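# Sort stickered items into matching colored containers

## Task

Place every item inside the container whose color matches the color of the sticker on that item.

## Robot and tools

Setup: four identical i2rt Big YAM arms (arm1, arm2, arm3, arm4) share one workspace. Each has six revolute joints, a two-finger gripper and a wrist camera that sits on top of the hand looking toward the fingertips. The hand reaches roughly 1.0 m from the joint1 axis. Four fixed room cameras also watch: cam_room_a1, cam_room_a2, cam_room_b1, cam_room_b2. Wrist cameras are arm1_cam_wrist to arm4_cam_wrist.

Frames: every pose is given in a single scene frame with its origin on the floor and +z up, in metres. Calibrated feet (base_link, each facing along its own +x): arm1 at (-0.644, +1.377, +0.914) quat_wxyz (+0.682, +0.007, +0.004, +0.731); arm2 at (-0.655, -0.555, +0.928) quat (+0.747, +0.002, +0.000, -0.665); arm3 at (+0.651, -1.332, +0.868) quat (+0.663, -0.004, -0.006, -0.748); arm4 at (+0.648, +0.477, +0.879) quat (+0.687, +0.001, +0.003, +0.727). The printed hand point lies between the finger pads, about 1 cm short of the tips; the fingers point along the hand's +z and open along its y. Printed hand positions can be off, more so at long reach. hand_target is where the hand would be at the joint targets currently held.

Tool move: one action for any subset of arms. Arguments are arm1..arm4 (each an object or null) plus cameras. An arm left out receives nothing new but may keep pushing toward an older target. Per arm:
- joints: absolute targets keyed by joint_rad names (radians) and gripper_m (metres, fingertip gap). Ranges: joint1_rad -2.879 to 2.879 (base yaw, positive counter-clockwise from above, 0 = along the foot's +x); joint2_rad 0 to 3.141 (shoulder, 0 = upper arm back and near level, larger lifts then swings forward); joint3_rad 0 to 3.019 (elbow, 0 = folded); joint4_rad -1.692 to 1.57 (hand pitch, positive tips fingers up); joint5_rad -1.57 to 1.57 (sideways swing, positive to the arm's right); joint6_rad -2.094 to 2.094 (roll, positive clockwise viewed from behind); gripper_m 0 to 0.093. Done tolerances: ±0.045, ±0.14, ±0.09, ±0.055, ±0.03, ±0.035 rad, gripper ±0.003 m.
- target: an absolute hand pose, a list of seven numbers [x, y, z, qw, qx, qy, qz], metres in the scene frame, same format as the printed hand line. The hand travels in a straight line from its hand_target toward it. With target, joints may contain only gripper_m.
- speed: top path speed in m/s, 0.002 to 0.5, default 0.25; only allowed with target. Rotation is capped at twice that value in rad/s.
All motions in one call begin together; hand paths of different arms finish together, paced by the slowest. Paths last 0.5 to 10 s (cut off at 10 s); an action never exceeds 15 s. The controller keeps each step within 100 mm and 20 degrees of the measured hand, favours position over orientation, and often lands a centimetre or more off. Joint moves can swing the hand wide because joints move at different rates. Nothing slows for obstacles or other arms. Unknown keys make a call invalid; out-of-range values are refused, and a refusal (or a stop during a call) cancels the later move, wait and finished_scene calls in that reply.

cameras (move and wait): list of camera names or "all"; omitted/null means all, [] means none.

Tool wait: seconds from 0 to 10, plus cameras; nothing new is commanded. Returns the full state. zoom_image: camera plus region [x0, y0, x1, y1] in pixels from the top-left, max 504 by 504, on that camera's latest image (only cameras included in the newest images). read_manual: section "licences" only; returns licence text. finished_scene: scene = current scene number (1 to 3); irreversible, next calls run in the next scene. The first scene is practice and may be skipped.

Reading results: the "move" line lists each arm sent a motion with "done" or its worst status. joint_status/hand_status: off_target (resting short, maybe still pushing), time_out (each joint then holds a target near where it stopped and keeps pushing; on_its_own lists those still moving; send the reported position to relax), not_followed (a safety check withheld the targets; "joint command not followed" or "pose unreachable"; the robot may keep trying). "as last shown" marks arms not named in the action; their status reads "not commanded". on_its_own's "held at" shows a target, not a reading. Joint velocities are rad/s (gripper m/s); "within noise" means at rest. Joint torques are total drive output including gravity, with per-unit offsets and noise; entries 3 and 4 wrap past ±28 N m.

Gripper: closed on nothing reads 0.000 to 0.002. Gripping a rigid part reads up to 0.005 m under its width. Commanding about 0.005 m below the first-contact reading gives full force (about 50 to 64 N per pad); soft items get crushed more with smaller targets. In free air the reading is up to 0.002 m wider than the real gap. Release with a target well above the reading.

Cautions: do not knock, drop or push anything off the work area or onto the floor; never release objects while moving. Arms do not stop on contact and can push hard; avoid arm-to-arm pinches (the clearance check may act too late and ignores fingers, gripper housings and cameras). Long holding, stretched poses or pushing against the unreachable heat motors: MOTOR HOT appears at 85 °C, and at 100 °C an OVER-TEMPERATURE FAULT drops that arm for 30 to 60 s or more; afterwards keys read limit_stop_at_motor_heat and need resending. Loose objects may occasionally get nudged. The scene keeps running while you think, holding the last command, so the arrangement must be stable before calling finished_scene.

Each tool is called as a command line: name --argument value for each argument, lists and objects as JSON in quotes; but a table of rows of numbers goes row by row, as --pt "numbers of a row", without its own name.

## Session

move

Scene clock: 0.00 s.
Joint torques (N m): no reading
Motor temperatures (°C): arm1=[21 23 27 23 21 21 21] | arm2=[23 24 26 22 22 20 23] | arm3=[24 23 23 23 24 23 23] | arm4=[22 22 24 22 24 21 24]
Heat: arm1: hottest joint3_rad 27 °C; arm2: hottest joint3_rad 26 °C; arm3: hottest joint1_rad 24 °C; arm4: hottest joint3_rad 24 °C.
Joint velocities: within noise
arm1.joint_positions: joint1_rad=-0.168 joint2_rad=+0.560 joint3_rad=+1.361 joint4_rad=-1.410 joint5_rad=+0.240 joint6_rad=+0.692 gripper_m=+0.09396
arm1.joint_status: not commanded
arm1.hand: x=-0.5745 y=+1.5715 z=+1.4388 quat_wxyz=(-0.303, +0.280, -0.837, -0.359) (m; scene frame)
arm1.hand_target: x=-0.5746 y=+1.5689 z=+1.4515 quat_wxyz=(-0.308, +0.276, -0.832, -0.370) (m; scene frame)
arm1.hand_status: not commanded
arm2.joint_positions: joint1_rad=+0.198 joint2_rad=+0.483 joint3_rad=+1.641 joint4_rad=-1.210 joint5_rad=-0.086 joint6_rad=-0.484 gripper_m=+0.09396
arm2.joint_status: not commanded
arm2.hand: x=-0.6069 y=-0.6635 z=+1.6316 quat_wxyz=(-0.468, -0.246, -0.683, +0.505) (m; scene frame)
arm2.hand_target: x=-0.6088 y=-0.6576 z=+1.6378 quat_wxyz=(-0.472, -0.243, -0.677, +0.510) (m; scene frame)
arm2.hand_status: not commanded
arm3.joint_positions: joint1_rad=+0.130 joint2_rad=+0.645 joint3_rad=+1.695 joint4_rad=-1.138 joint5_rad=+0.075 joint6_rad=+0.392 gripper_m=+0.09396
arm3.joint_status: not commanded
arm3.hand: x=+0.6386 y=-1.5165 z=+1.5921 quat_wxyz=(-0.552, -0.621, -0.389, +0.398) (m; scene frame)
arm3.hand_target: x=+0.6385 y=-1.5116 z=+1.6003 quat_wxyz=(-0.558, -0.615, -0.384, +0.402) (m; scene frame)
arm3.hand_status: not commanded
arm4.joint_positions: joint1_rad=+0.147 joint2_rad=+0.437 joint3_rad=+1.709 joint4_rad=-1.566 joint5_rad=+0.245 joint6_rad=+0.670 gripper_m=+0.09396
arm4.joint_status: not commanded
arm4.hand: x=+0.6820 y=+0.5376 z=+1.5262 quat_wxyz=(-0.292, +0.355, -0.719, -0.522) (m; scene frame)
arm4.hand_target: x=+0.6829 y=+0.5336 z=+1.5313 quat_wxyz=(-0.294, +0.352, -0.714, -0.529) (m; scene frame)
arm4.hand_status: not commanded
pictures: arm1_cam_wrist, arm2_cam_wrist, arm3_cam_wrist, arm4_cam_wrist, cam_room_a1, cam_room_a2, cam_room_b1, cam_room_b2
Images, in order (width x height): arm1_cam_wrist 672x504, arm2_cam_wrist 672x504, arm3_cam_wrist 672x504, arm4_cam_wrist 672x504, cam_room_a1 672x504, cam_room_a2 672x504, cam_room_b1 672x504, cam_room_b2 672x504.

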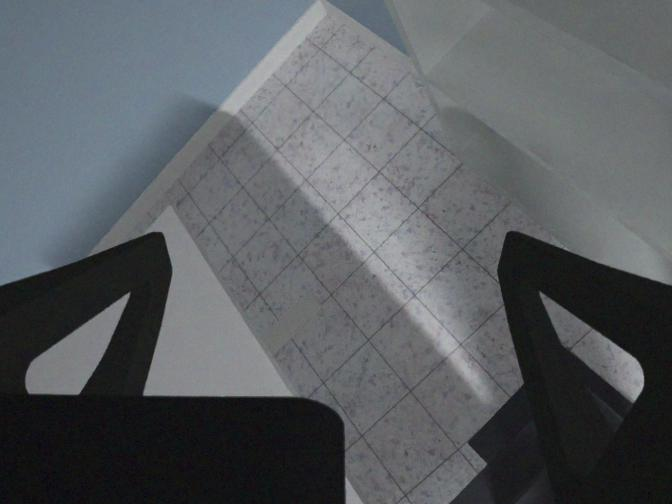

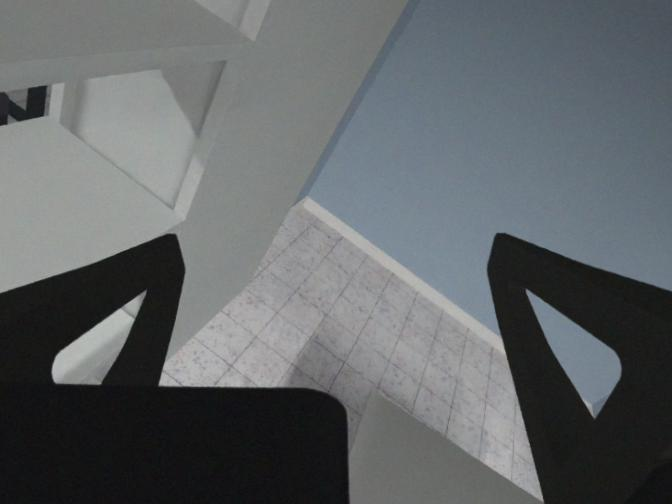

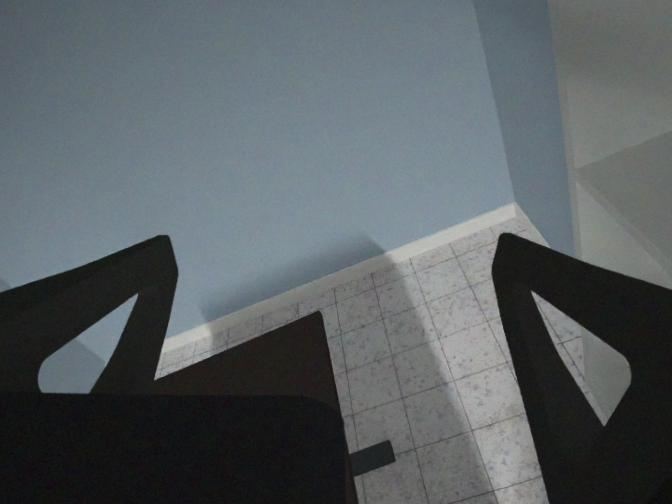

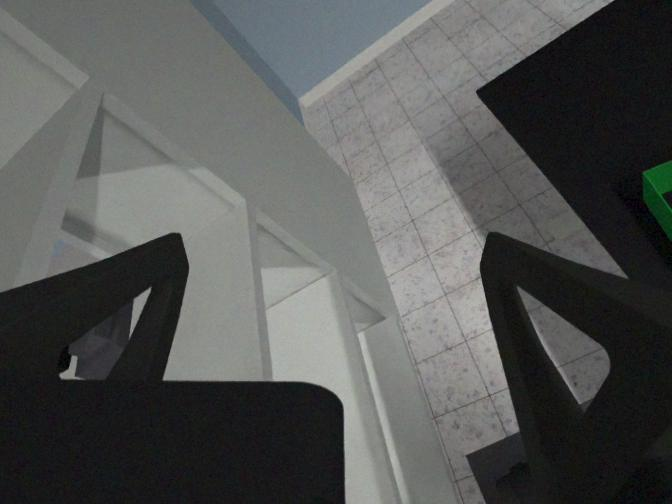

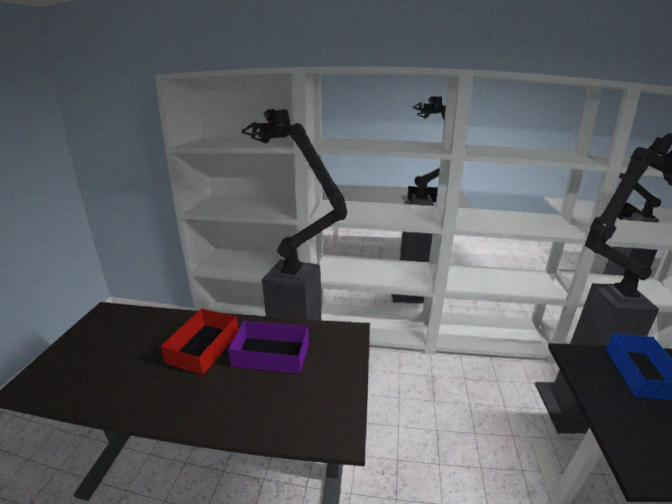

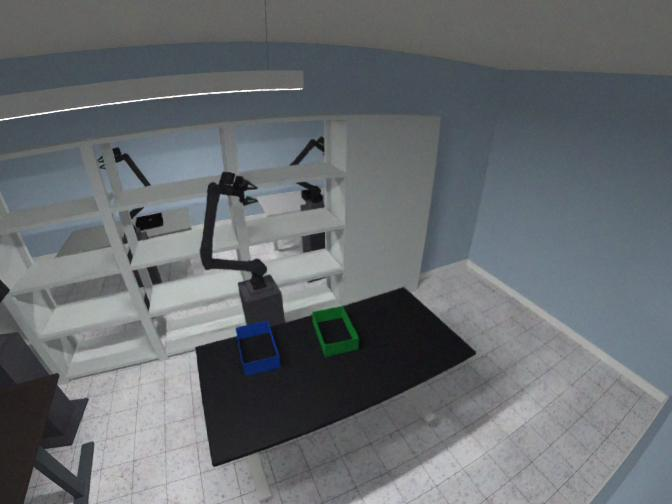

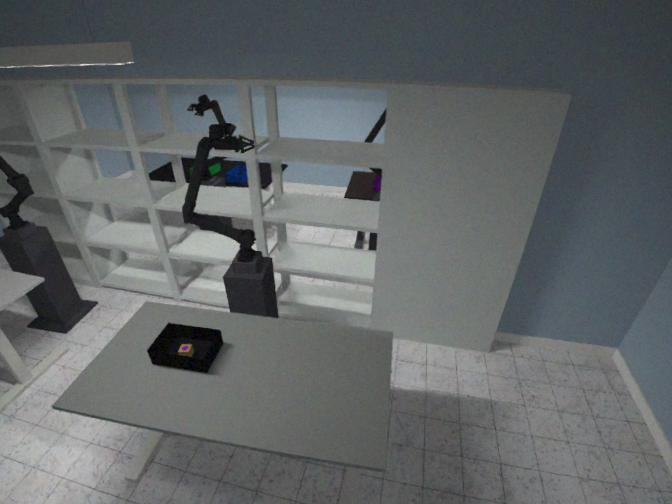

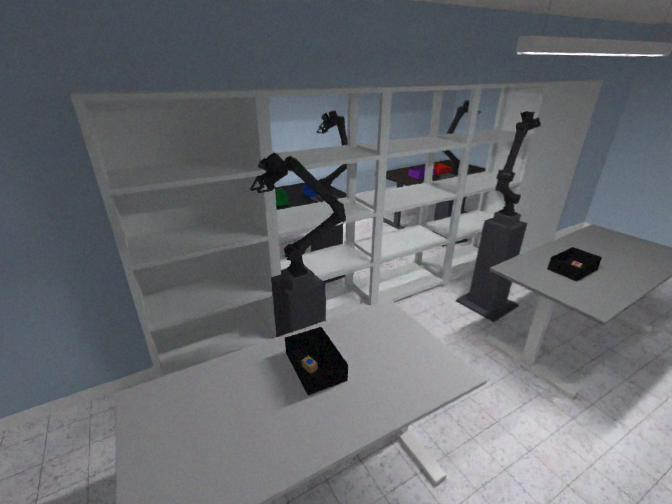

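zoom_image --camera "cam_room_b1" --region '[130, 310, 240, 390]'

zoom_image --camera "cam_room_b2" --region '[270, 320, 370, 400]'

move --arm1 '{"joints":{"joint1_rad":1.7,"joint2_rad":0.55,"joint3_rad":1.45,"joint4_rad":-1.65,"joint5_rad":0,"joint6_rad":0}}' --arm2 '{"joints":{"joint1_rad":-1.5,"joint2_rad":0.55,"joint3_rad":1.45,"joint4_rad":-1.65,"joint5_rad":0,"joint6_rad":0}}' --arm3 '{"joints":{"joint1_rad":1.5,"joint2_rad":0.55,"joint3_rad":1.45,"joint4_rad":-1.65,"joint5_rad":0,"joint6_rad":0}}' --arm4 '{"joints":{"joint1_rad":-1.45,"joint2_rad":0.55,"joint3_rad":1.45,"joint4_rad":-1.65,"joint5_rad":0,"joint6_rad":0}}' --cameras '["arm1_cam_wrist","arm2_cam_wrist","arm3_cam_wrist","arm4_cam_wrist"]'

Scaled by 4.582.

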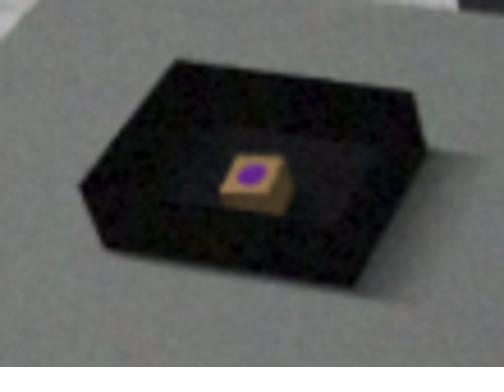

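Scaled by 5.040.

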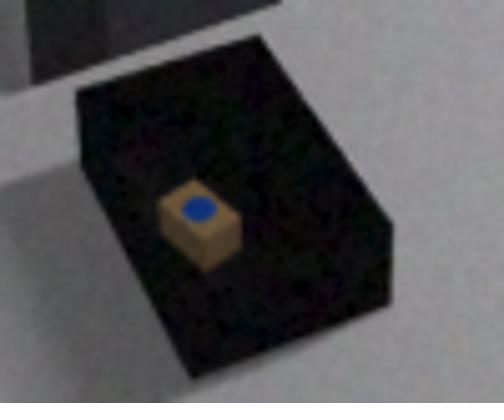

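Scene clock: 10.13 s.
Joint torques (N m): arm1=[-1.38 5.01 12.26 1.11 0.02 -0.05] | arm2=[0.32 1.96 8.77 1.61 0.06 0.22] | arm3=[2.2 3.43 6.97 1.17 -0.01 -0.13] | arm4=[0.62 3.25 8.06 0.85 0.01 -0.1]
Motor temperatures (°C): arm1=[21 23 29 23 21 21 21] | arm2=[23 24 27 22 22 20 23] | arm3=[24 23 24 23 24 23 23] | arm4=[22 22 24 22 24 21 24]
Heat: arm1: hottest joint3_rad 29 °C; arm2: hottest joint3_rad 27 °C; arm3: hottest joint1_rad 24 °C; arm4: hottest joint3_rad 24 °C.
move: arm1 done; arm2 done; arm3 done; arm4 done
Joint velocities: within noise
arm1.joint_positions: joint1_rad=+1.693 joint2_rad=+0.555 joint3_rad=+1.406 joint4_rad=-1.640 joint5_rad=+0.000 joint6_rad=+0.008 gripper_m=+0.09400
arm1.joint_status: all done
arm1.hand: x=-0.7941 y=+1.3459 z=+1.4167 quat_wxyz=(+0.036, +0.918, +0.085, -0.386) (m; scene frame)
arm1.hand_target: x=-0.7845 y=+1.3465 z=+1.4341 quat_wxyz=(+0.038, +0.909, +0.092, -0.404) (m; scene frame)
arm1.hand_status: not commanded
arm2.joint_positions: joint1_rad=-1.495 joint2_rad=+0.555 joint3_rad=+1.443 joint4_rad=-1.635 joint5_rad=-0.001 joint6_rad=-0.015 gripper_m=+0.09398
arm2.joint_status: all done
arm2.hand: x=-0.8105 y=-0.5870 z=+1.4449 quat_wxyz=(-0.035, -0.912, -0.096, +0.398) (m; scene frame)
arm2.hand_target: x=-0.8052 y=-0.5848 z=+1.4458 quat_wxyz=(-0.036, -0.913, -0.086, +0.396) (m; scene frame)
arm2.hand_status: not commanded
arm3.joint_positions: joint1_rad=+1.488 joint2_rad=+0.554 joint3_rad=+1.448 joint4_rad=-1.643 joint5_rad=+0.001 joint6_rad=+0.008 gripper_m=+0.09398
arm3.joint_status: all done
arm3.hand: x=+0.8020 y=-1.3564 z=+1.3857 quat_wxyz=(-0.398, -0.094, -0.911, +0.046) (m; scene frame)
arm3.hand_target: x=+0.7993 y=-1.3539 z=+1.3860 quat_wxyz=(-0.398, -0.085, -0.912, +0.044) (m; scene frame)
arm3.hand_status: not commanded
arm4.joint_positions: joint1_rad=-1.447 joint2_rad=+0.552 joint3_rad=+1.429 joint4_rad=-1.639 joint5_rad=+0.002 joint6_rad=+0.014 gripper_m=+0.09398
arm4.joint_status: all done
arm4.hand: x=+0.8052 y=+0.5066 z=+1.3889 quat_wxyz=(-0.389, +0.077, -0.917, -0.036) (m; scene frame)
arm4.hand_target: x=+0.7998 y=+0.5054 z=+1.3962 quat_wxyz=(-0.395, +0.082, -0.914, -0.034) (m; scene frame)
arm4.hand_status: not commanded
pictures: arm1_cam_wrist, arm2_cam_wrist, arm3_cam_wrist, arm4_cam_wrist
Images, in order (width x height): arm1_cam_wrist 672x504, arm2_cam_wrist 672x504, arm3_cam_wrist 672x504, arm4_cam_wrist 672x504.

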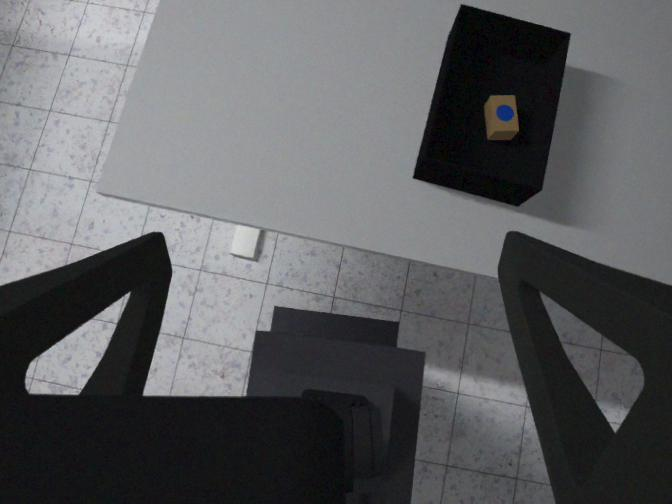

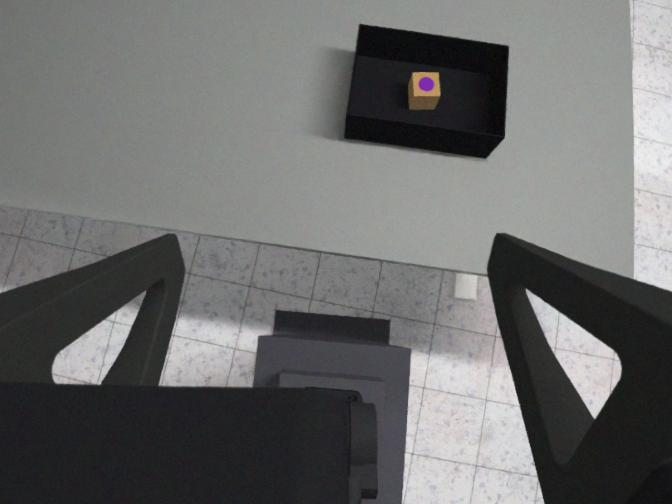

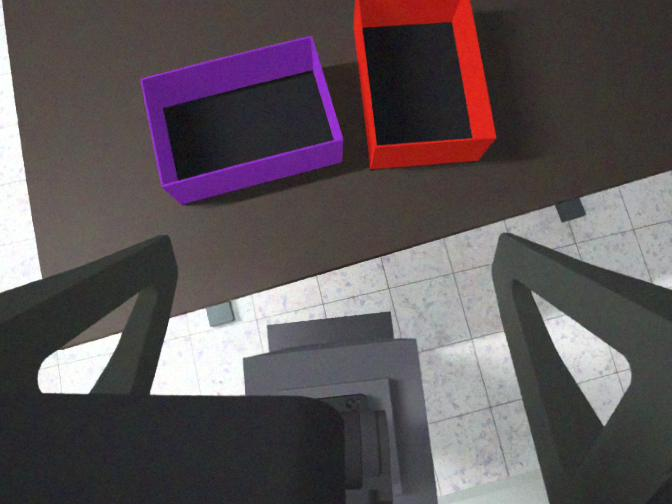

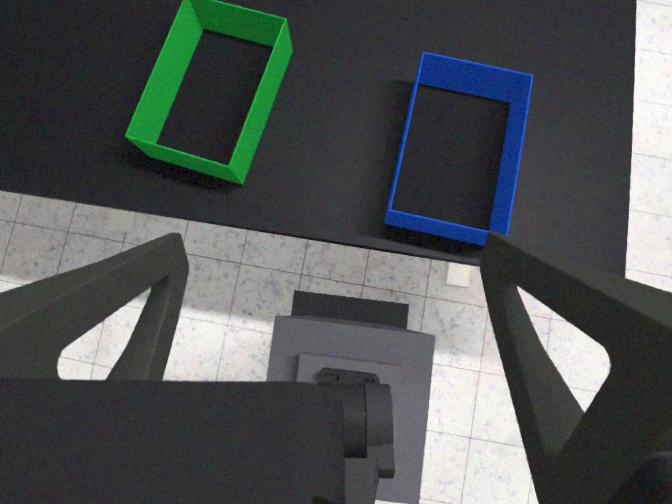

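move --arm1 '{"joints":{"joint1_rad":1.122,"joint2_rad":1.642,"joint3_rad":1.357,"joint4_rad":-0.79}}' --arm2 '{"joints":{"joint1_rad":-1.778,"joint2_rad":1.751,"joint3_rad":1.46,"joint4_rad":-0.785}}' --arm3 '{"joints":{"joint1_rad":-1.965,"joint2_rad":0.64,"joint3_rad":0.8,"joint4_rad":-1.12,"joint5_rad":0,"joint6_rad":0}}' --arm4 '{"joints":{"joint1_rad":0.911,"joint2_rad":0.64,"joint3_rad":0.8,"joint4_rad":-1.12,"joint5_rad":0,"joint6_rad":0}}' --cameras '["arm1_cam_wrist","arm2_cam_wrist"]'

Scene clock: 50.73 s.
Joint torques (N m): arm1=[-1.61 -12.92 12.34 1.85 0.03 -0.01] | arm2=[0.5 -18.61 12.22 2.39 0.05 0.21] | arm3=[0.67 -2.32 9.35 1.63 -0.05 -0.1] | arm4=[1.14 -2.67 9.61 1.39 0.09 -0.05]
Motor temperatures (°C): arm1=[21 24 33 23 21 21 21] | arm2=[23 24 30 22 22 20 23] | arm3=[24 23 25 23 24 23 23] | arm4=[22 22 27 22 24 21 24]
Heat: arm1: hottest joint3_rad 33 °C; arm2: hottest joint3_rad 30 °C; arm3: hottest joint3_rad 25 °C; arm4: hottest joint3_rad 27 °C.
move: arm1 done; arm2 done; arm3 done; arm4 done
Joint velocities: within noise
arm1.joint_positions: joint1_rad=+1.117 joint2_rad=+1.652 joint3_rad=+1.342 joint4_rad=-0.807 joint5_rad=+0.000 joint6_rad=+0.007 gripper_m=+0.09400
arm1.joint_status: all done
arm1.hand: x=-1.1892 y=+1.5995 z=+1.0875 quat_wxyz=(-0.042, +0.954, -0.190, -0.228) (m; scene frame)
arm1.hand_target: x=-1.1980 y=+1.5998 z=+1.1029 quat_wxyz=(-0.046, +0.950, -0.183, -0.249) (m; scene frame)
arm1.hand_status: not commanded
arm2.joint_positions: joint1_rad=-1.774 joint2_rad=+1.744 joint3_rad=+1.443 joint4_rad=-0.802 joint5_rad=-0.001 joint6_rad=-0.015 gripper_m=+0.09398
arm2.joint_status: all done
arm2.hand: x=-1.2827 y=-0.5012 z=+1.0863 quat_wxyz=(+0.013, -0.972, +0.034, +0.231) (m; scene frame)
arm2.hand_target: x=-1.2920 y=-0.4978 z=+1.0918 quat_wxyz=(+0.013, -0.969, +0.043, +0.244) (m; scene frame)
arm2.hand_status: not commanded
arm3.joint_positions: joint1_rad=-1.955 joint2_rad=+0.649 joint3_rad=+0.801 joint4_rad=-1.132 joint5_rad=+0.001 joint6_rad=+0.005 gripper_m=+0.09402
arm3.joint_status: all done
arm3.hand: x=+0.4097 y=-1.1940 z=+1.1327 quat_wxyz=(+0.066, -0.926, +0.243, +0.280) (m; scene frame)
arm3.hand_target: x=+0.4100 y=-1.1913 z=+1.1357 quat_wxyz=(+0.070, -0.923, +0.245, +0.288) (m; scene frame)
arm3.hand_status: not commanded
arm4.joint_positions: joint1_rad=+0.909 joint2_rad=+0.652 joint3_rad=+0.793 joint4_rad=-1.133 joint5_rad=+0.000 joint6_rad=+0.013 gripper_m=+0.09400
arm4.joint_status: all done
arm4.hand: x=+0.4235 y=+0.6348 z=+1.1421 quat_wxyz=(-0.081, +0.912, -0.292, -0.275) (m; scene frame)
arm4.hand_target: x=+0.4215 y=+0.6357 z=+1.1502 quat_wxyz=(-0.087, +0.910, -0.284, -0.289) (m; scene frame)
arm4.hand_status: not commanded
pictures: arm1_cam_wrist, arm2_cam_wrist
Images, in order (width x height): arm1_cam_wrist 672x504, arm2_cam_wrist 672x504.

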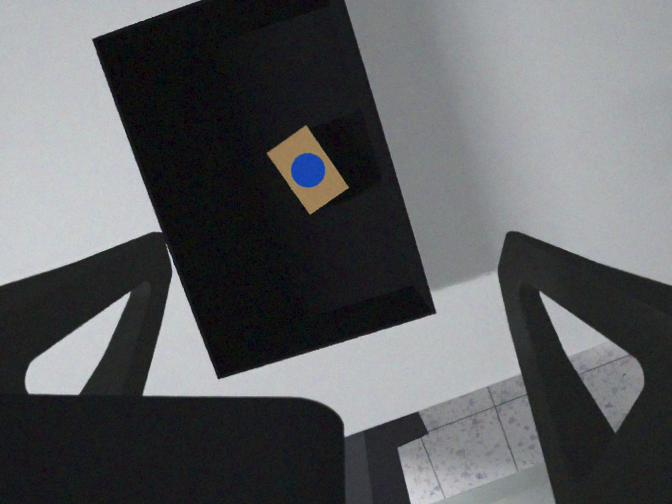

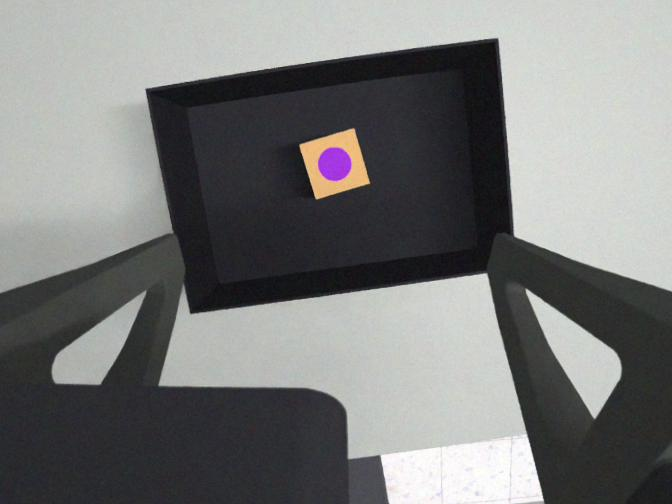

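move --arm1 '{"target":[-1.227,1.586,0.87,0.0134,0.9862,0.1019,-0.1298],"speed":0.3}' --arm2 '{"target":[-1.32,-0.503,0.87,0.0136,0.9859,0.1036,-0.1298],"speed":0.3}' --cameras '["arm1_cam_wrist","arm2_cam_wrist"]'

Scene clock: 74.73 s.
Joint torques (N m): arm1=[-1.03 -17.26 12.55 0.99 -0.19 -0.08] | arm2=[-0.15 -21.36 12.88 1.55 -0.29 -0.09] | arm3=[0.62 -2.2 9.31 1.61 -0.03 -0.11] | arm4=[0.85 -2.61 9.48 1.47 0.1 -0.11]
Motor temperatures (°C): arm1=[21 25 32 23 21 21 21] | arm2=[23 25 33 22 22 20 23] | arm3=[24 23 26 23 24 23 23] | arm4=[22 22 30 22 24 21 24]
Heat: arm1: hottest joint3_rad 32 °C; arm2: hottest joint3_rad 33 °C; arm3: hottest joint3_rad 26 °C; arm4: hottest joint3_rad 30 °C.
move: arm1 off_target; arm2 off_target
Joint velocities: within noise
arm1.joint_positions: joint1_rad=+1.117 joint2_rad=+2.098 joint3_rad=+1.370 joint4_rad=-0.699 joint5_rad=-0.138 joint6_rad=-0.564 gripper_m=+0.09400
arm1.joint_status: not commanded
arm1.hand: x=-1.2014 y=+1.5780 z=+0.8509 quat_wxyz=(+0.027, +0.990, +0.094, -0.103) (m; scene frame)
arm1.hand_target: x=-1.2259 y=+1.5855 z=+0.8709 quat_wxyz=(+0.013, +0.986, +0.102, -0.130) (m; scene frame)
arm1.hand_status: off_target (0.033 m and 3.6 deg from the pose sent, 0.221 m and 36.2 deg at the start)
arm2.joint_positions: joint1_rad=-1.776 joint2_rad=+2.160 joint3_rad=+1.510 joint4_rad=-0.710 joint5_rad=-0.077 joint6_rad=-0.282 gripper_m=+0.09398
arm2.joint_status: not commanded
arm2.hand: x=-1.2977 y=-0.5108 z=+0.8636 quat_wxyz=(-0.017, -0.989, -0.100, +0.109) (m; scene frame)
arm2.hand_target: x=-1.3189 y=-0.5029 z=+0.8707 quat_wxyz=(-0.013, -0.986, -0.103, +0.130) (m; scene frame)
arm2.hand_status: off_target (0.024 m and 2.4 deg from the pose sent, 0.220 m and 19.9 deg at the start)
arm3.joint_positions: joint1_rad=-1.955 joint2_rad=+0.648 joint3_rad=+0.801 joint4_rad=-1.132 joint5_rad=+0.001 joint6_rad=+0.005 gripper_m=+0.09402
arm3.joint_status: not commanded
arm3.hand: x=+0.4097 y=-1.1940 z=+1.1328 quat_wxyz=(+0.066, -0.926, +0.243, +0.280) (m; scene frame)
arm3.hand_target: x=+0.4100 y=-1.1913 z=+1.1358 quat_wxyz=(+0.070, -0.923, +0.245, +0.288) (m; scene frame)
arm3.hand_status: not commanded
arm4.joint_positions: joint1_rad=+0.909 joint2_rad=+0.651 joint3_rad=+0.793 joint4_rad=-1.133 joint5_rad=+0.000 joint6_rad=+0.013 gripper_m=+0.09400
arm4.joint_status: not commanded
arm4.hand: x=+0.4236 y=+0.6348 z=+1.1422 quat_wxyz=(-0.081, +0.912, -0.292, -0.275) (m; scene frame)
arm4.hand_target: x=+0.4215 y=+0.6357 z=+1.1503 quat_wxyz=(-0.087, +0.910, -0.284, -0.289) (m; scene frame)
arm4.hand_status: not commanded
pictures: arm1_cam_wrist, arm2_cam_wrist
Images, in order (width x height): arm1_cam_wrist 672x504, arm2_cam_wrist 672x504.

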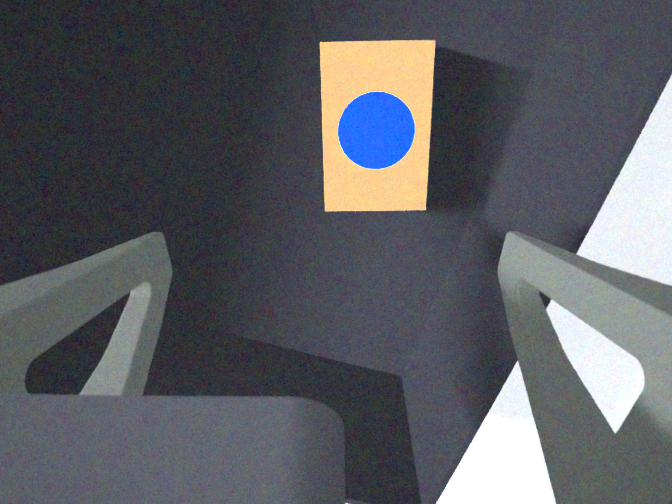

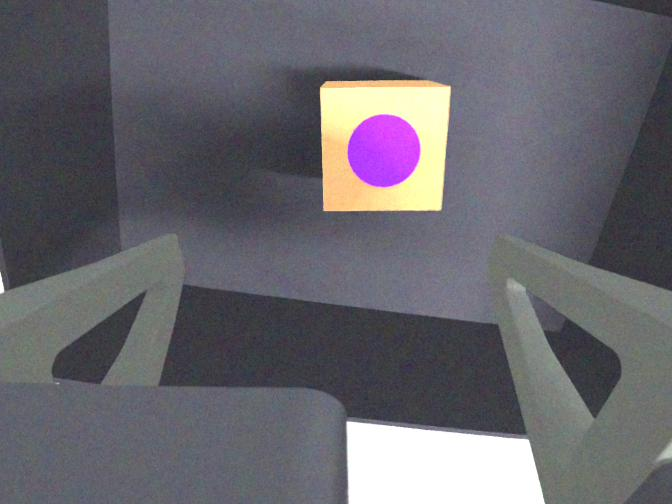

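move --arm1 '{"target":[-1.244,1.60,0.80,0.0134,0.9862,0.1019,-0.1298],"speed":0.2}' --arm2 '{"target":[-1.333,-0.482,0.80,0.0136,0.9859,0.1036,-0.1298],"speed":0.2}' --cameras '["arm1_cam_wrist","arm2_cam_wrist"]'

Scene clock: 92.97 s.
Joint torques (N m): arm1=[-3.08 -18.08 11.67 1.25 -0.08 -0.08] | arm2=[0.67 -22.83 11.99 1.69 -0.29 -0.09] | arm3=[0.67 -2.14 9.33 1.62 -0.03 -0.1] | arm4=[1.26 -2.61 9.58 1.48 0.07 -0.08]
Motor temperatures (°C): arm1=[21 25 33 23 21 21 21] | arm2=[23 25 34 22 22 20 23] | arm3=[24 23 27 23 24 23 23] | arm4=[22 22 32 22 24 21 24]
Heat: arm1: hottest joint3_rad 33 °C; arm2: hottest joint3_rad 34 °C; arm3: hottest joint3_rad 27 °C; arm4: hottest joint3_rad 32 °C.
move: arm1 off_target; arm2 off_target
Joint velocities: within noise
arm1.joint_positions: joint1_rad=+1.117 joint2_rad=+2.258 joint3_rad=+1.438 joint4_rad=-0.614 joint5_rad=-0.143 joint6_rad=-0.576 gripper_m=+0.09400
arm1.joint_status: not commanded
arm1.hand: x=-1.2190 y=+1.5841 z=+0.7828 quat_wxyz=(+0.029, +0.989, +0.100, -0.101) (m; scene frame)
arm1.hand_target: x=-1.2426 y=+1.5995 z=+0.8010 quat_wxyz=(+0.013, +0.986, +0.102, -0.130) (m; scene frame)
arm1.hand_status: off_target (0.034 m and 3.8 deg from the pose sent, 0.070 m and 3.6 deg at the start)
arm2.joint_positions: joint1_rad=-1.814 joint2_rad=+2.311 joint3_rad=+1.570 joint4_rad=-0.626 joint5_rad=-0.085 joint6_rad=-0.312 gripper_m=+0.09398
arm2.joint_status: not commanded
arm2.hand: x=-1.3099 y=-0.4859 z=+0.7930 quat_wxyz=(-0.018, -0.989, -0.096, +0.107) (m; scene frame)
arm2.hand_target: x=-1.3319 y=-0.4821 z=+0.8007 quat_wxyz=(-0.013, -0.986, -0.104, +0.130) (m; scene frame)
arm2.hand_status: off_target (0.024 m and 2.8 deg from the pose sent, 0.078 m and 2.4 deg at the start)
arm3, arm4: as last shown
pictures: arm1_cam_wrist, arm2_cam_wrist
Images, in order (width x height): arm1_cam_wrist 672x504, arm2_cam_wrist 672x504.

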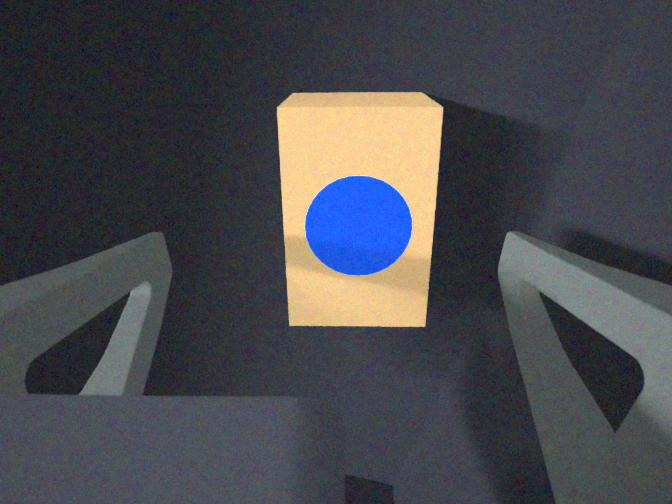

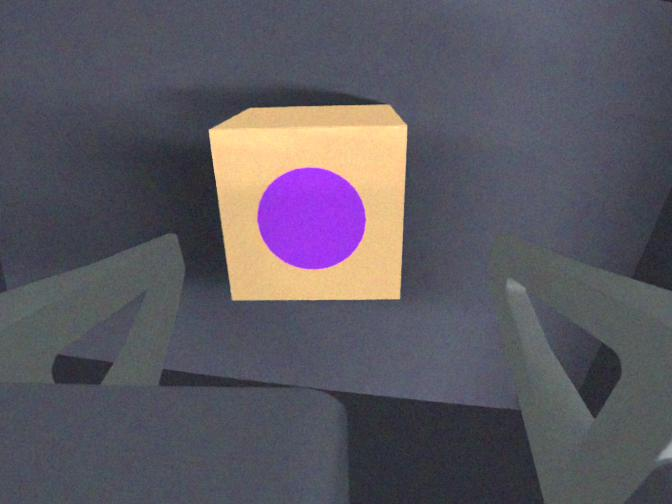

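move --arm1 '{"target":[-1.249,1.605,0.762,0.0134,0.9862,0.1019,-0.1298],"speed":0.15}' --arm2 '{"target":[-1.336,-0.494,0.755,0.0136,0.9859,0.1036,-0.1298],"speed":0.15}' --cameras '["arm1_cam_wrist","arm2_cam_wrist"]'

Scene clock: 100.10 s.
Joint torques (N m): arm1=[-2.55 -17.85 11 1.18 -0.08 -0.1] | arm2=[1.38 -22.3 11.56 1.78 -0.09 0.1] | arm3=[0.56 -2.32 9.33 1.62 -0.03 -0.1] | arm4=[1.26 -2.14 9.47 1.48 0.08 -0.1]
Motor temperatures (°C): arm1=[21 25 33 23 21 21 21] | arm2=[23 26 33 22 22 20 23] | arm3=[24 23 27 23 24 23 23] | arm4=[22 22 32 22 24 21 24]
Heat: arm1: hottest joint3_rad 33 °C; arm2: hottest joint3_rad 33 °C; arm3: hottest joint3_rad 27 °C; arm4: hottest joint3_rad 32 °C.
move: arm1 off_target; arm2 off_target
Joint velocities: within noise
arm1.joint_positions: joint1_rad=+1.116 joint2_rad=+2.326 joint3_rad=+1.476 joint4_rad=-0.565 joint5_rad=-0.145 joint6_rad=-0.580 gripper_m=+0.09400
arm1.joint_status: not commanded
arm1.hand: x=-1.2304 y=+1.5891 z=+0.7552 quat_wxyz=(+0.026, +0.988, +0.102, -0.110) (m; scene frame)
arm1.hand_target: x=-1.2480 y=+1.6047 z=+0.7627 quat_wxyz=(+0.013, +0.986, +0.102, -0.130) (m; scene frame)
arm1.hand_status: off_target (0.025 m and 2.7 deg from the pose sent, 0.042 m and 3.8 deg at the start)
arm2.joint_positions: joint1_rad=-1.805 joint2_rad=+2.386 joint3_rad=+1.590 joint4_rad=-0.561 joint5_rad=-0.085 joint6_rad=-0.312 gripper_m=+0.09398
arm2.joint_status: not commanded
arm2.hand: x=-1.3152 y=-0.4909 z=+0.7552 quat_wxyz=(-0.017, -0.988, -0.101, +0.112) (m; scene frame)
arm2.hand_target: x=-1.3350 y=-0.4943 z=+0.7557 quat_wxyz=(-0.014, -0.986, -0.104, +0.130) (m; scene frame)
arm2.hand_status: off_target (0.021 m and 2.1 deg from the pose sent, 0.047 m and 2.8 deg at the start)
arm3, arm4: as last shown
pictures: arm1_cam_wrist, arm2_cam_wrist
Images, in order (width x height): arm1_cam_wrist 672x504, arm2_cam_wrist 672x504.

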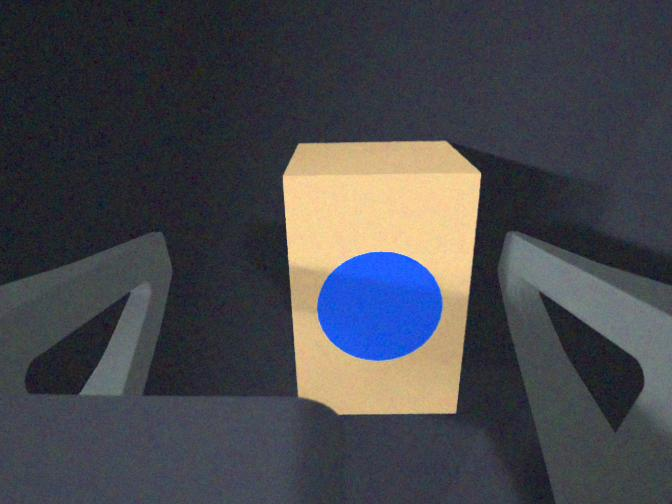

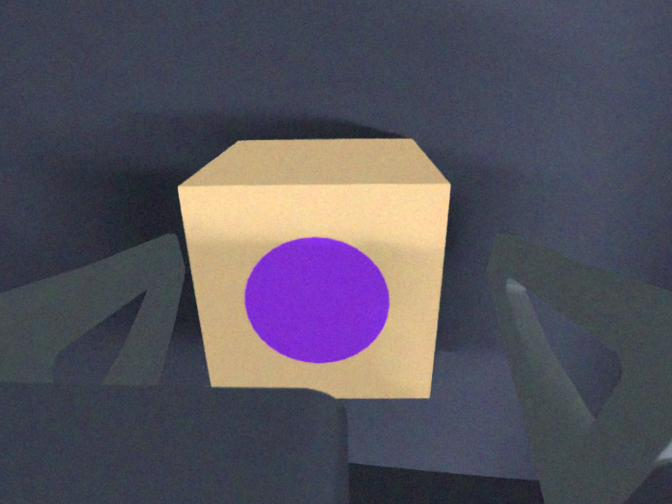

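move --arm1 '{"joints":{"gripper_m":0.034}}' --arm2 '{"joints":{"gripper_m":0.04}}' --cameras '["arm1_cam_wrist","arm2_cam_wrist"]'

Scene clock: 105.77 s.
Joint torques (N m): arm1=[-2.32 -17.67 11.25 1.21 -0.07 -0.05] | arm2=[1.32 -22.77 11.48 1.77 -0.16 0.11] | arm3=[0.67 -2.14 9.32 1.61 -0.03 -0.1] | arm4=[0.85 -2.14 9.52 1.43 0.06 -0.09]
Motor temperatures (°C): arm1=[21 26 33 23 21 21 21] | arm2=[23 26 33 22 22 20 23] | arm3=[24 23 27 23 24 23 23] | arm4=[22 22 32 22 24 21 24]
Heat: arm1: hottest joint3_rad 33 °C; arm2: hottest joint3_rad 33 °C; arm3: hottest joint3_rad 27 °C; arm4: hottest joint3_rad 32 °C.
move: arm1 off_target; arm2 off_target
Joint velocities: within noise
arm1.joint_positions: joint1_rad=+1.115 joint2_rad=+2.326 joint3_rad=+1.476 joint4_rad=-0.564 joint5_rad=-0.144 joint6_rad=-0.581 gripper_m=+0.04362
arm1.joint_status: gripper_m off_target (ended at +0.04364, target +0.03400)
arm1.hand: x=-1.2302 y=+1.5899 z=+0.7551 quat_wxyz=(+0.025, +0.988, +0.102, -0.110) (m; scene frame)
arm1.hand_target: x=-1.2480 y=+1.6049 z=+0.7627 quat_wxyz=(+0.013, +0.986, +0.102, -0.130) (m; scene frame)
arm1.hand_status: not commanded
arm2.joint_positions: joint1_rad=-1.805 joint2_rad=+2.386 joint3_rad=+1.591 joint4_rad=-0.561 joint5_rad=-0.084 joint6_rad=-0.312 gripper_m=+0.05302
arm2.joint_status: gripper_m off_target (ended at +0.05304, target +0.04000)
arm2.hand: x=-1.3157 y=-0.4906 z=+0.7555 quat_wxyz=(-0.016, -0.988, -0.101, +0.113) (m; scene frame)
arm2.hand_target: x=-1.3350 y=-0.4942 z=+0.7557 quat_wxyz=(-0.014, -0.986, -0.104, +0.130) (m; scene frame)
arm2.hand_status: not commanded
arm3, arm4: as last shown
arm4.hand_target: x=+0.4215 y=+0.6357 z=+1.1502 quat_wxyz=(-0.087, +0.910, -0.284, -0.289) (m; scene frame)
pictures: arm1_cam_wrist, arm2_cam_wrist
Images, in order (width x height): arm1_cam_wrist 672x504, arm2_cam_wrist 672x504.

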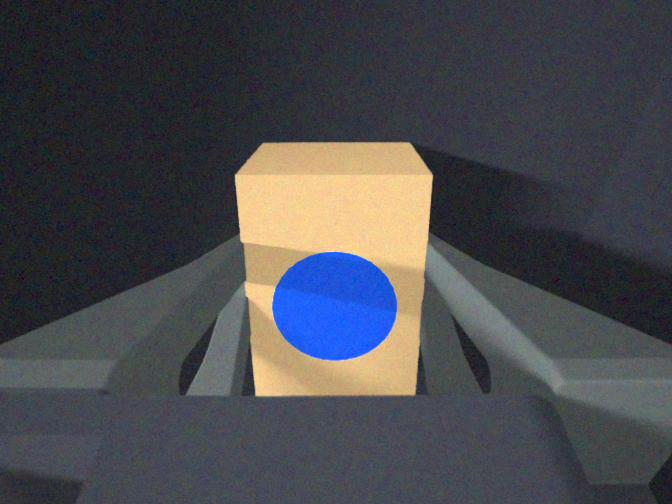

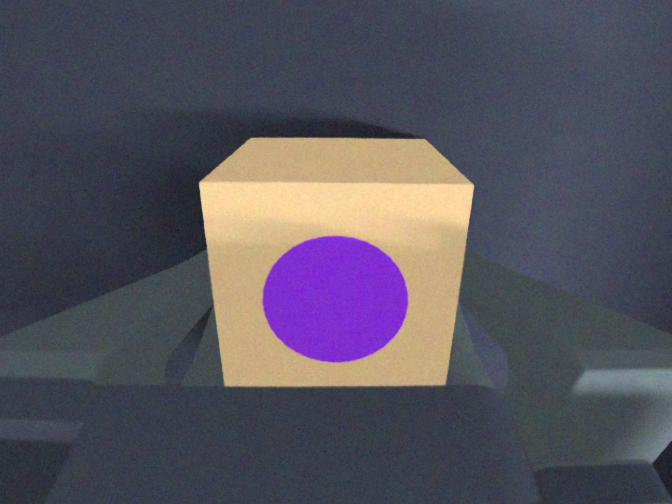

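move --arm1 '{"target":[-1.2,1.585,1.0,0.025,0.988,0.102,-0.110],"speed":0.35}' --arm2 '{"target":[-1.28,-0.495,1.0,-0.016,-0.988,-0.101,0.113],"speed":0.35}' --cameras '[]'

move --arm1 '{"joints":{"joint1_rad":-2.262,"joint2_rad":0.986,"joint3_rad":0.8,"joint4_rad":-1.12,"joint5_rad":0,"joint6_rad":0}}' --arm2 '{"joints":{"joint1_rad":0.897,"joint2_rad":0.997,"joint3_rad":0.77,"joint4_rad":-1.08,"joint5_rad":0,"joint6_rad":0}}' --cameras '["arm1_cam_wrist","arm2_cam_wrist"]'

Scene clock: 134.63 s.
Joint torques (N m): arm1=[-2.73 -14.74 13.63 0.2 -0.17 -0.03] | arm2=[0.62 -19.84 10.77 0.7 -0.12 0.06] | arm3=[0.73 -2.26 9.33 1.63 -0.03 -0.11] | arm4=[0.79 -2.14 9.59 1.46 0.08 -0.09]
Motor temperatures (°C): arm1=[21 27 33 23 21 21 22] | arm2=[23 27 32 22 22 20 24] | arm3=[24 23 28 23 24 23 23] | arm4=[22 22 34 22 24 21 24]
Heat: arm1: hottest joint3_rad 33 °C; arm2: hottest joint3_rad 32 °C; arm3: hottest joint3_rad 28 °C; arm4: hottest joint3_rad 34 °C.
move: arm1 off_target; arm2 done
Joint velocities: within noise
arm1.joint_positions: joint1_rad=+1.115 joint2_rad=+1.886 joint3_rad=+1.441 joint4_rad=-0.998 joint5_rad=-0.144 joint6_rad=-0.583 gripper_m=+0.04361
arm1.joint_status: not commanded
arm1.hand: x=-1.1885 y=+1.5738 z=+0.9863 quat_wxyz=(+0.032, +0.989, +0.102, -0.097) (m; scene frame)
arm1.hand_target: x=-1.1993 y=+1.5848 z=+1.0000 quat_wxyz=(+0.025, +0.988, +0.102, -0.110) (m; scene frame)
arm1.hand_status: off_target (0.021 m and 1.6 deg from the pose sent, 0.247 m and 0.0 deg at the start)
arm2.joint_positions: joint1_rad=-1.805 joint2_rad=+1.923 joint3_rad=+1.540 joint4_rad=-0.949 joint5_rad=-0.084 joint6_rad=-0.312 gripper_m=+0.05302
arm2.joint_status: not commanded
arm2.hand: x=-1.2811 y=-0.4956 z=+1.0085 quat_wxyz=(-0.014, -0.987, -0.101, +0.124) (m; scene frame)
arm2.hand_target: x=-1.2799 y=-0.4950 z=+1.0001 quat_wxyz=(-0.016, -0.988, -0.101, +0.113) (m; scene frame)
arm2.hand_status: done (0.009 m and 1.3 deg from the pose sent, 0.247 m and 0.1 deg at the start)
arm3, arm4: as last shown
pictures: none
No camera images: "cameras" was empty.

Scene clock: 137.43 s.
Joint torques (N m): arm1=[-2.2 -4.07 10.73 0.42 -0.02 0.1] | arm2=[0.85 -7.65 9.95 0.77 0.09 0.21] | arm3=[0.62 -2.37 9.33 1.65 -0.02 -0.11] | arm4=[0.56 -2.02 9.63 1.43 0.07 -0.11]
Motor temperatures (°C): arm1=[21 27 33 23 21 21 22] | arm2=[23 27 32 22 22 20 24] | arm3=[24 23 28 23 24 23 23] | arm4=[22 22 34 22 24 21 24]
Heat: arm1: hottest joint3_rad 33 °C; arm2: hottest joint3_rad 32 °C; arm3: hottest joint3_rad 28 °C; arm4: hottest joint3_rad 34 °C.
move: arm1 done; arm2 done
Joint velocities: within noise
arm1.joint_positions: joint1_rad=-2.258 joint2_rad=+0.996 joint3_rad=+0.800 joint4_rad=-1.109 joint5_rad=+0.002 joint6_rad=-0.007 gripper_m=+0.04361
arm1.joint_status: all done
arm1.hand: x=-0.3871 y=+1.1953 z=+1.0833 quat_wxyz=(-0.118, -0.298, -0.946, +0.043) (m; scene frame)
arm1.hand_target: x=-0.3900 y=+1.1963 z=+1.0856 quat_wxyz=(-0.118, -0.303, -0.945, +0.042) (m; scene frame)
arm1.hand_status: not commanded
arm2.joint_positions: joint1_rad=+0.895 joint2_rad=+1.009 joint3_rad=+0.780 joint4_rad=-1.068 joint5_rad=-0.002 joint6_rad=-0.015 gripper_m=+0.05304
arm2.joint_status: all done
arm2.hand: x=-0.3876 y=-0.7232 z=+1.0918 quat_wxyz=(-0.132, -0.266, -0.954, +0.036) (m; scene frame)
arm2.hand_target: x=-0.3928 y=-0.7197 z=+1.0902 quat_wxyz=(-0.127, -0.272, -0.953, +0.034) (m; scene frame)
arm2.hand_status: not commanded
arm3, arm4: as last shown
pictures: arm1_cam_wrist, arm2_cam_wrist
Images, in order (width x height): arm1_cam_wrist 672x504, arm2_cam_wrist 672x504.

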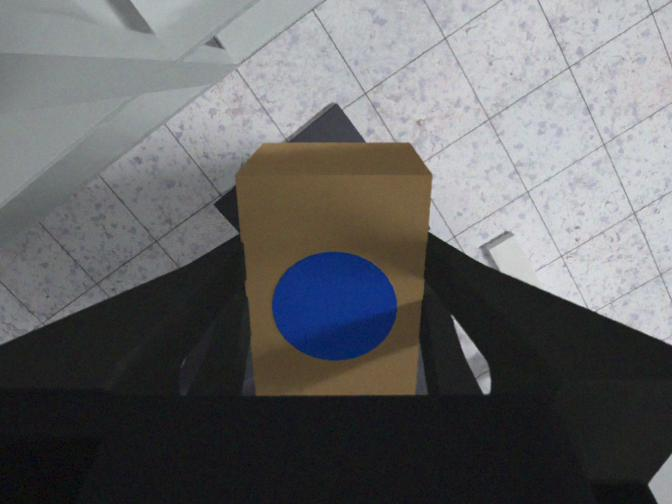

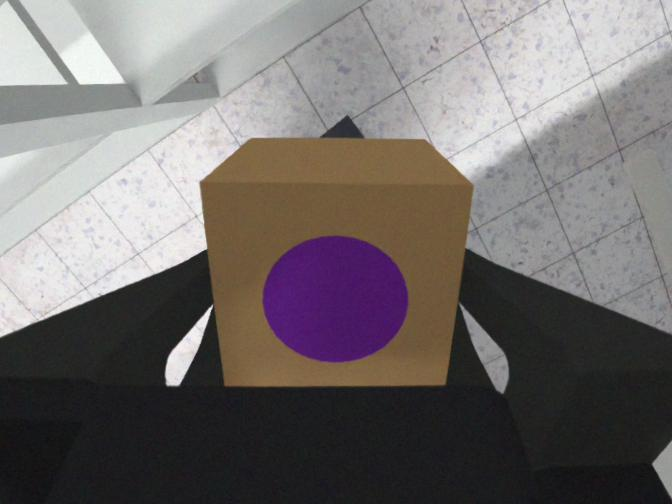

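move --arm1 '{"target": [-0.03, 0.94, 1.065, -0.118, -0.298, -0.946, 0.043]}' --arm2 '{"target": [-0.03, -0.945, 1.07, -0.132, -0.266, -0.954, 0.036]}' --cameras '["arm1_cam_wrist", "arm2_cam_wrist"]'

Scene clock: 170.97 s.
Joint torques (N m): arm1=[-1.73 -20.42 16.85 0.46 0.06 0.05] | arm2=[0.97 -23 16.36 0.72 0.02 0.09] | arm3=[0.44 -2.2 9.39 1.62 -0.03 -0.11] | arm4=[1.03 -2.37 9.46 1.37 0.09 -0.09]
Motor temperatures (°C): arm1=[21 25 35 23 21 21 22] | arm2=[23 26 32 22 22 20 24] | arm3=[24 23 28 23 24 23 23] | arm4=[22 22 34 22 24 21 24]
Heat: arm1: hottest joint3_rad 35 °C; arm2: hottest joint3_rad 32 °C; arm3: hottest joint3_rad 28 °C; arm4: hottest joint3_rad 34 °C.
move: arm1 off_target; arm2 off_target
Joint velocities: within noise
arm1.joint_positions: joint1_rad=-2.258 joint2_rad=+2.208 joint3_rad=+2.161 joint4_rad=-1.308 joint5_rad=+0.002 joint6_rad=-0.007 gripper_m=+0.04361
arm1.joint_status: not commanded
arm1.hand: x=-0.0426 y=+0.9497 z=+1.0397 quat_wxyz=(-0.094, -0.299, -0.949, +0.035) (m; scene frame)
arm1.hand_target: x=-0.0313 y=+0.9410 z=+1.0651 quat_wxyz=(-0.119, -0.298, -0.946, +0.043) (m; scene frame)
arm1.hand_status: off_target (0.030 m and 2.9 deg from the pose sent, 0.439 m and 0.1 deg at the start)
arm2.joint_positions: joint1_rad=+0.895 joint2_rad=+2.133 joint3_rad=+2.011 joint4_rad=-1.203 joint5_rad=-0.002 joint6_rad=-0.015 gripper_m=+0.05304
arm2.joint_status: not commanded
arm2.hand: x=-0.0446 y=-0.9374 z=+1.0578 quat_wxyz=(-0.118, -0.267, -0.956, +0.032) (m; scene frame)
arm2.hand_target: x=-0.0309 y=-0.9443 z=+1.0700 quat_wxyz=(-0.133, -0.266, -0.954, +0.036) (m; scene frame)
arm2.hand_status: off_target (0.020 m and 1.6 deg from the pose sent, 0.421 m and 0.1 deg at the start)
arm3, arm4: as last shown
pictures: arm1_cam_wrist, arm2_cam_wrist
Images, in order (width x height): arm1_cam_wrist 672x504, arm2_cam_wrist 672x504.

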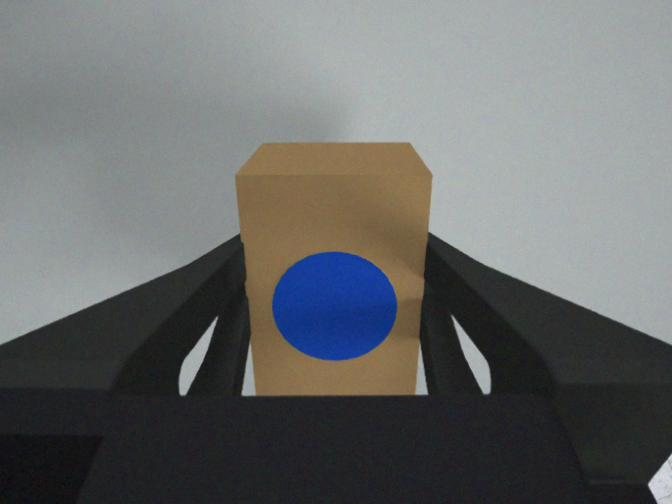

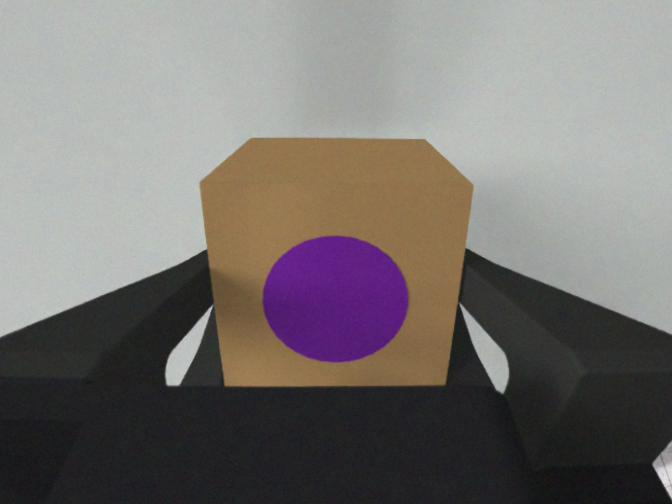

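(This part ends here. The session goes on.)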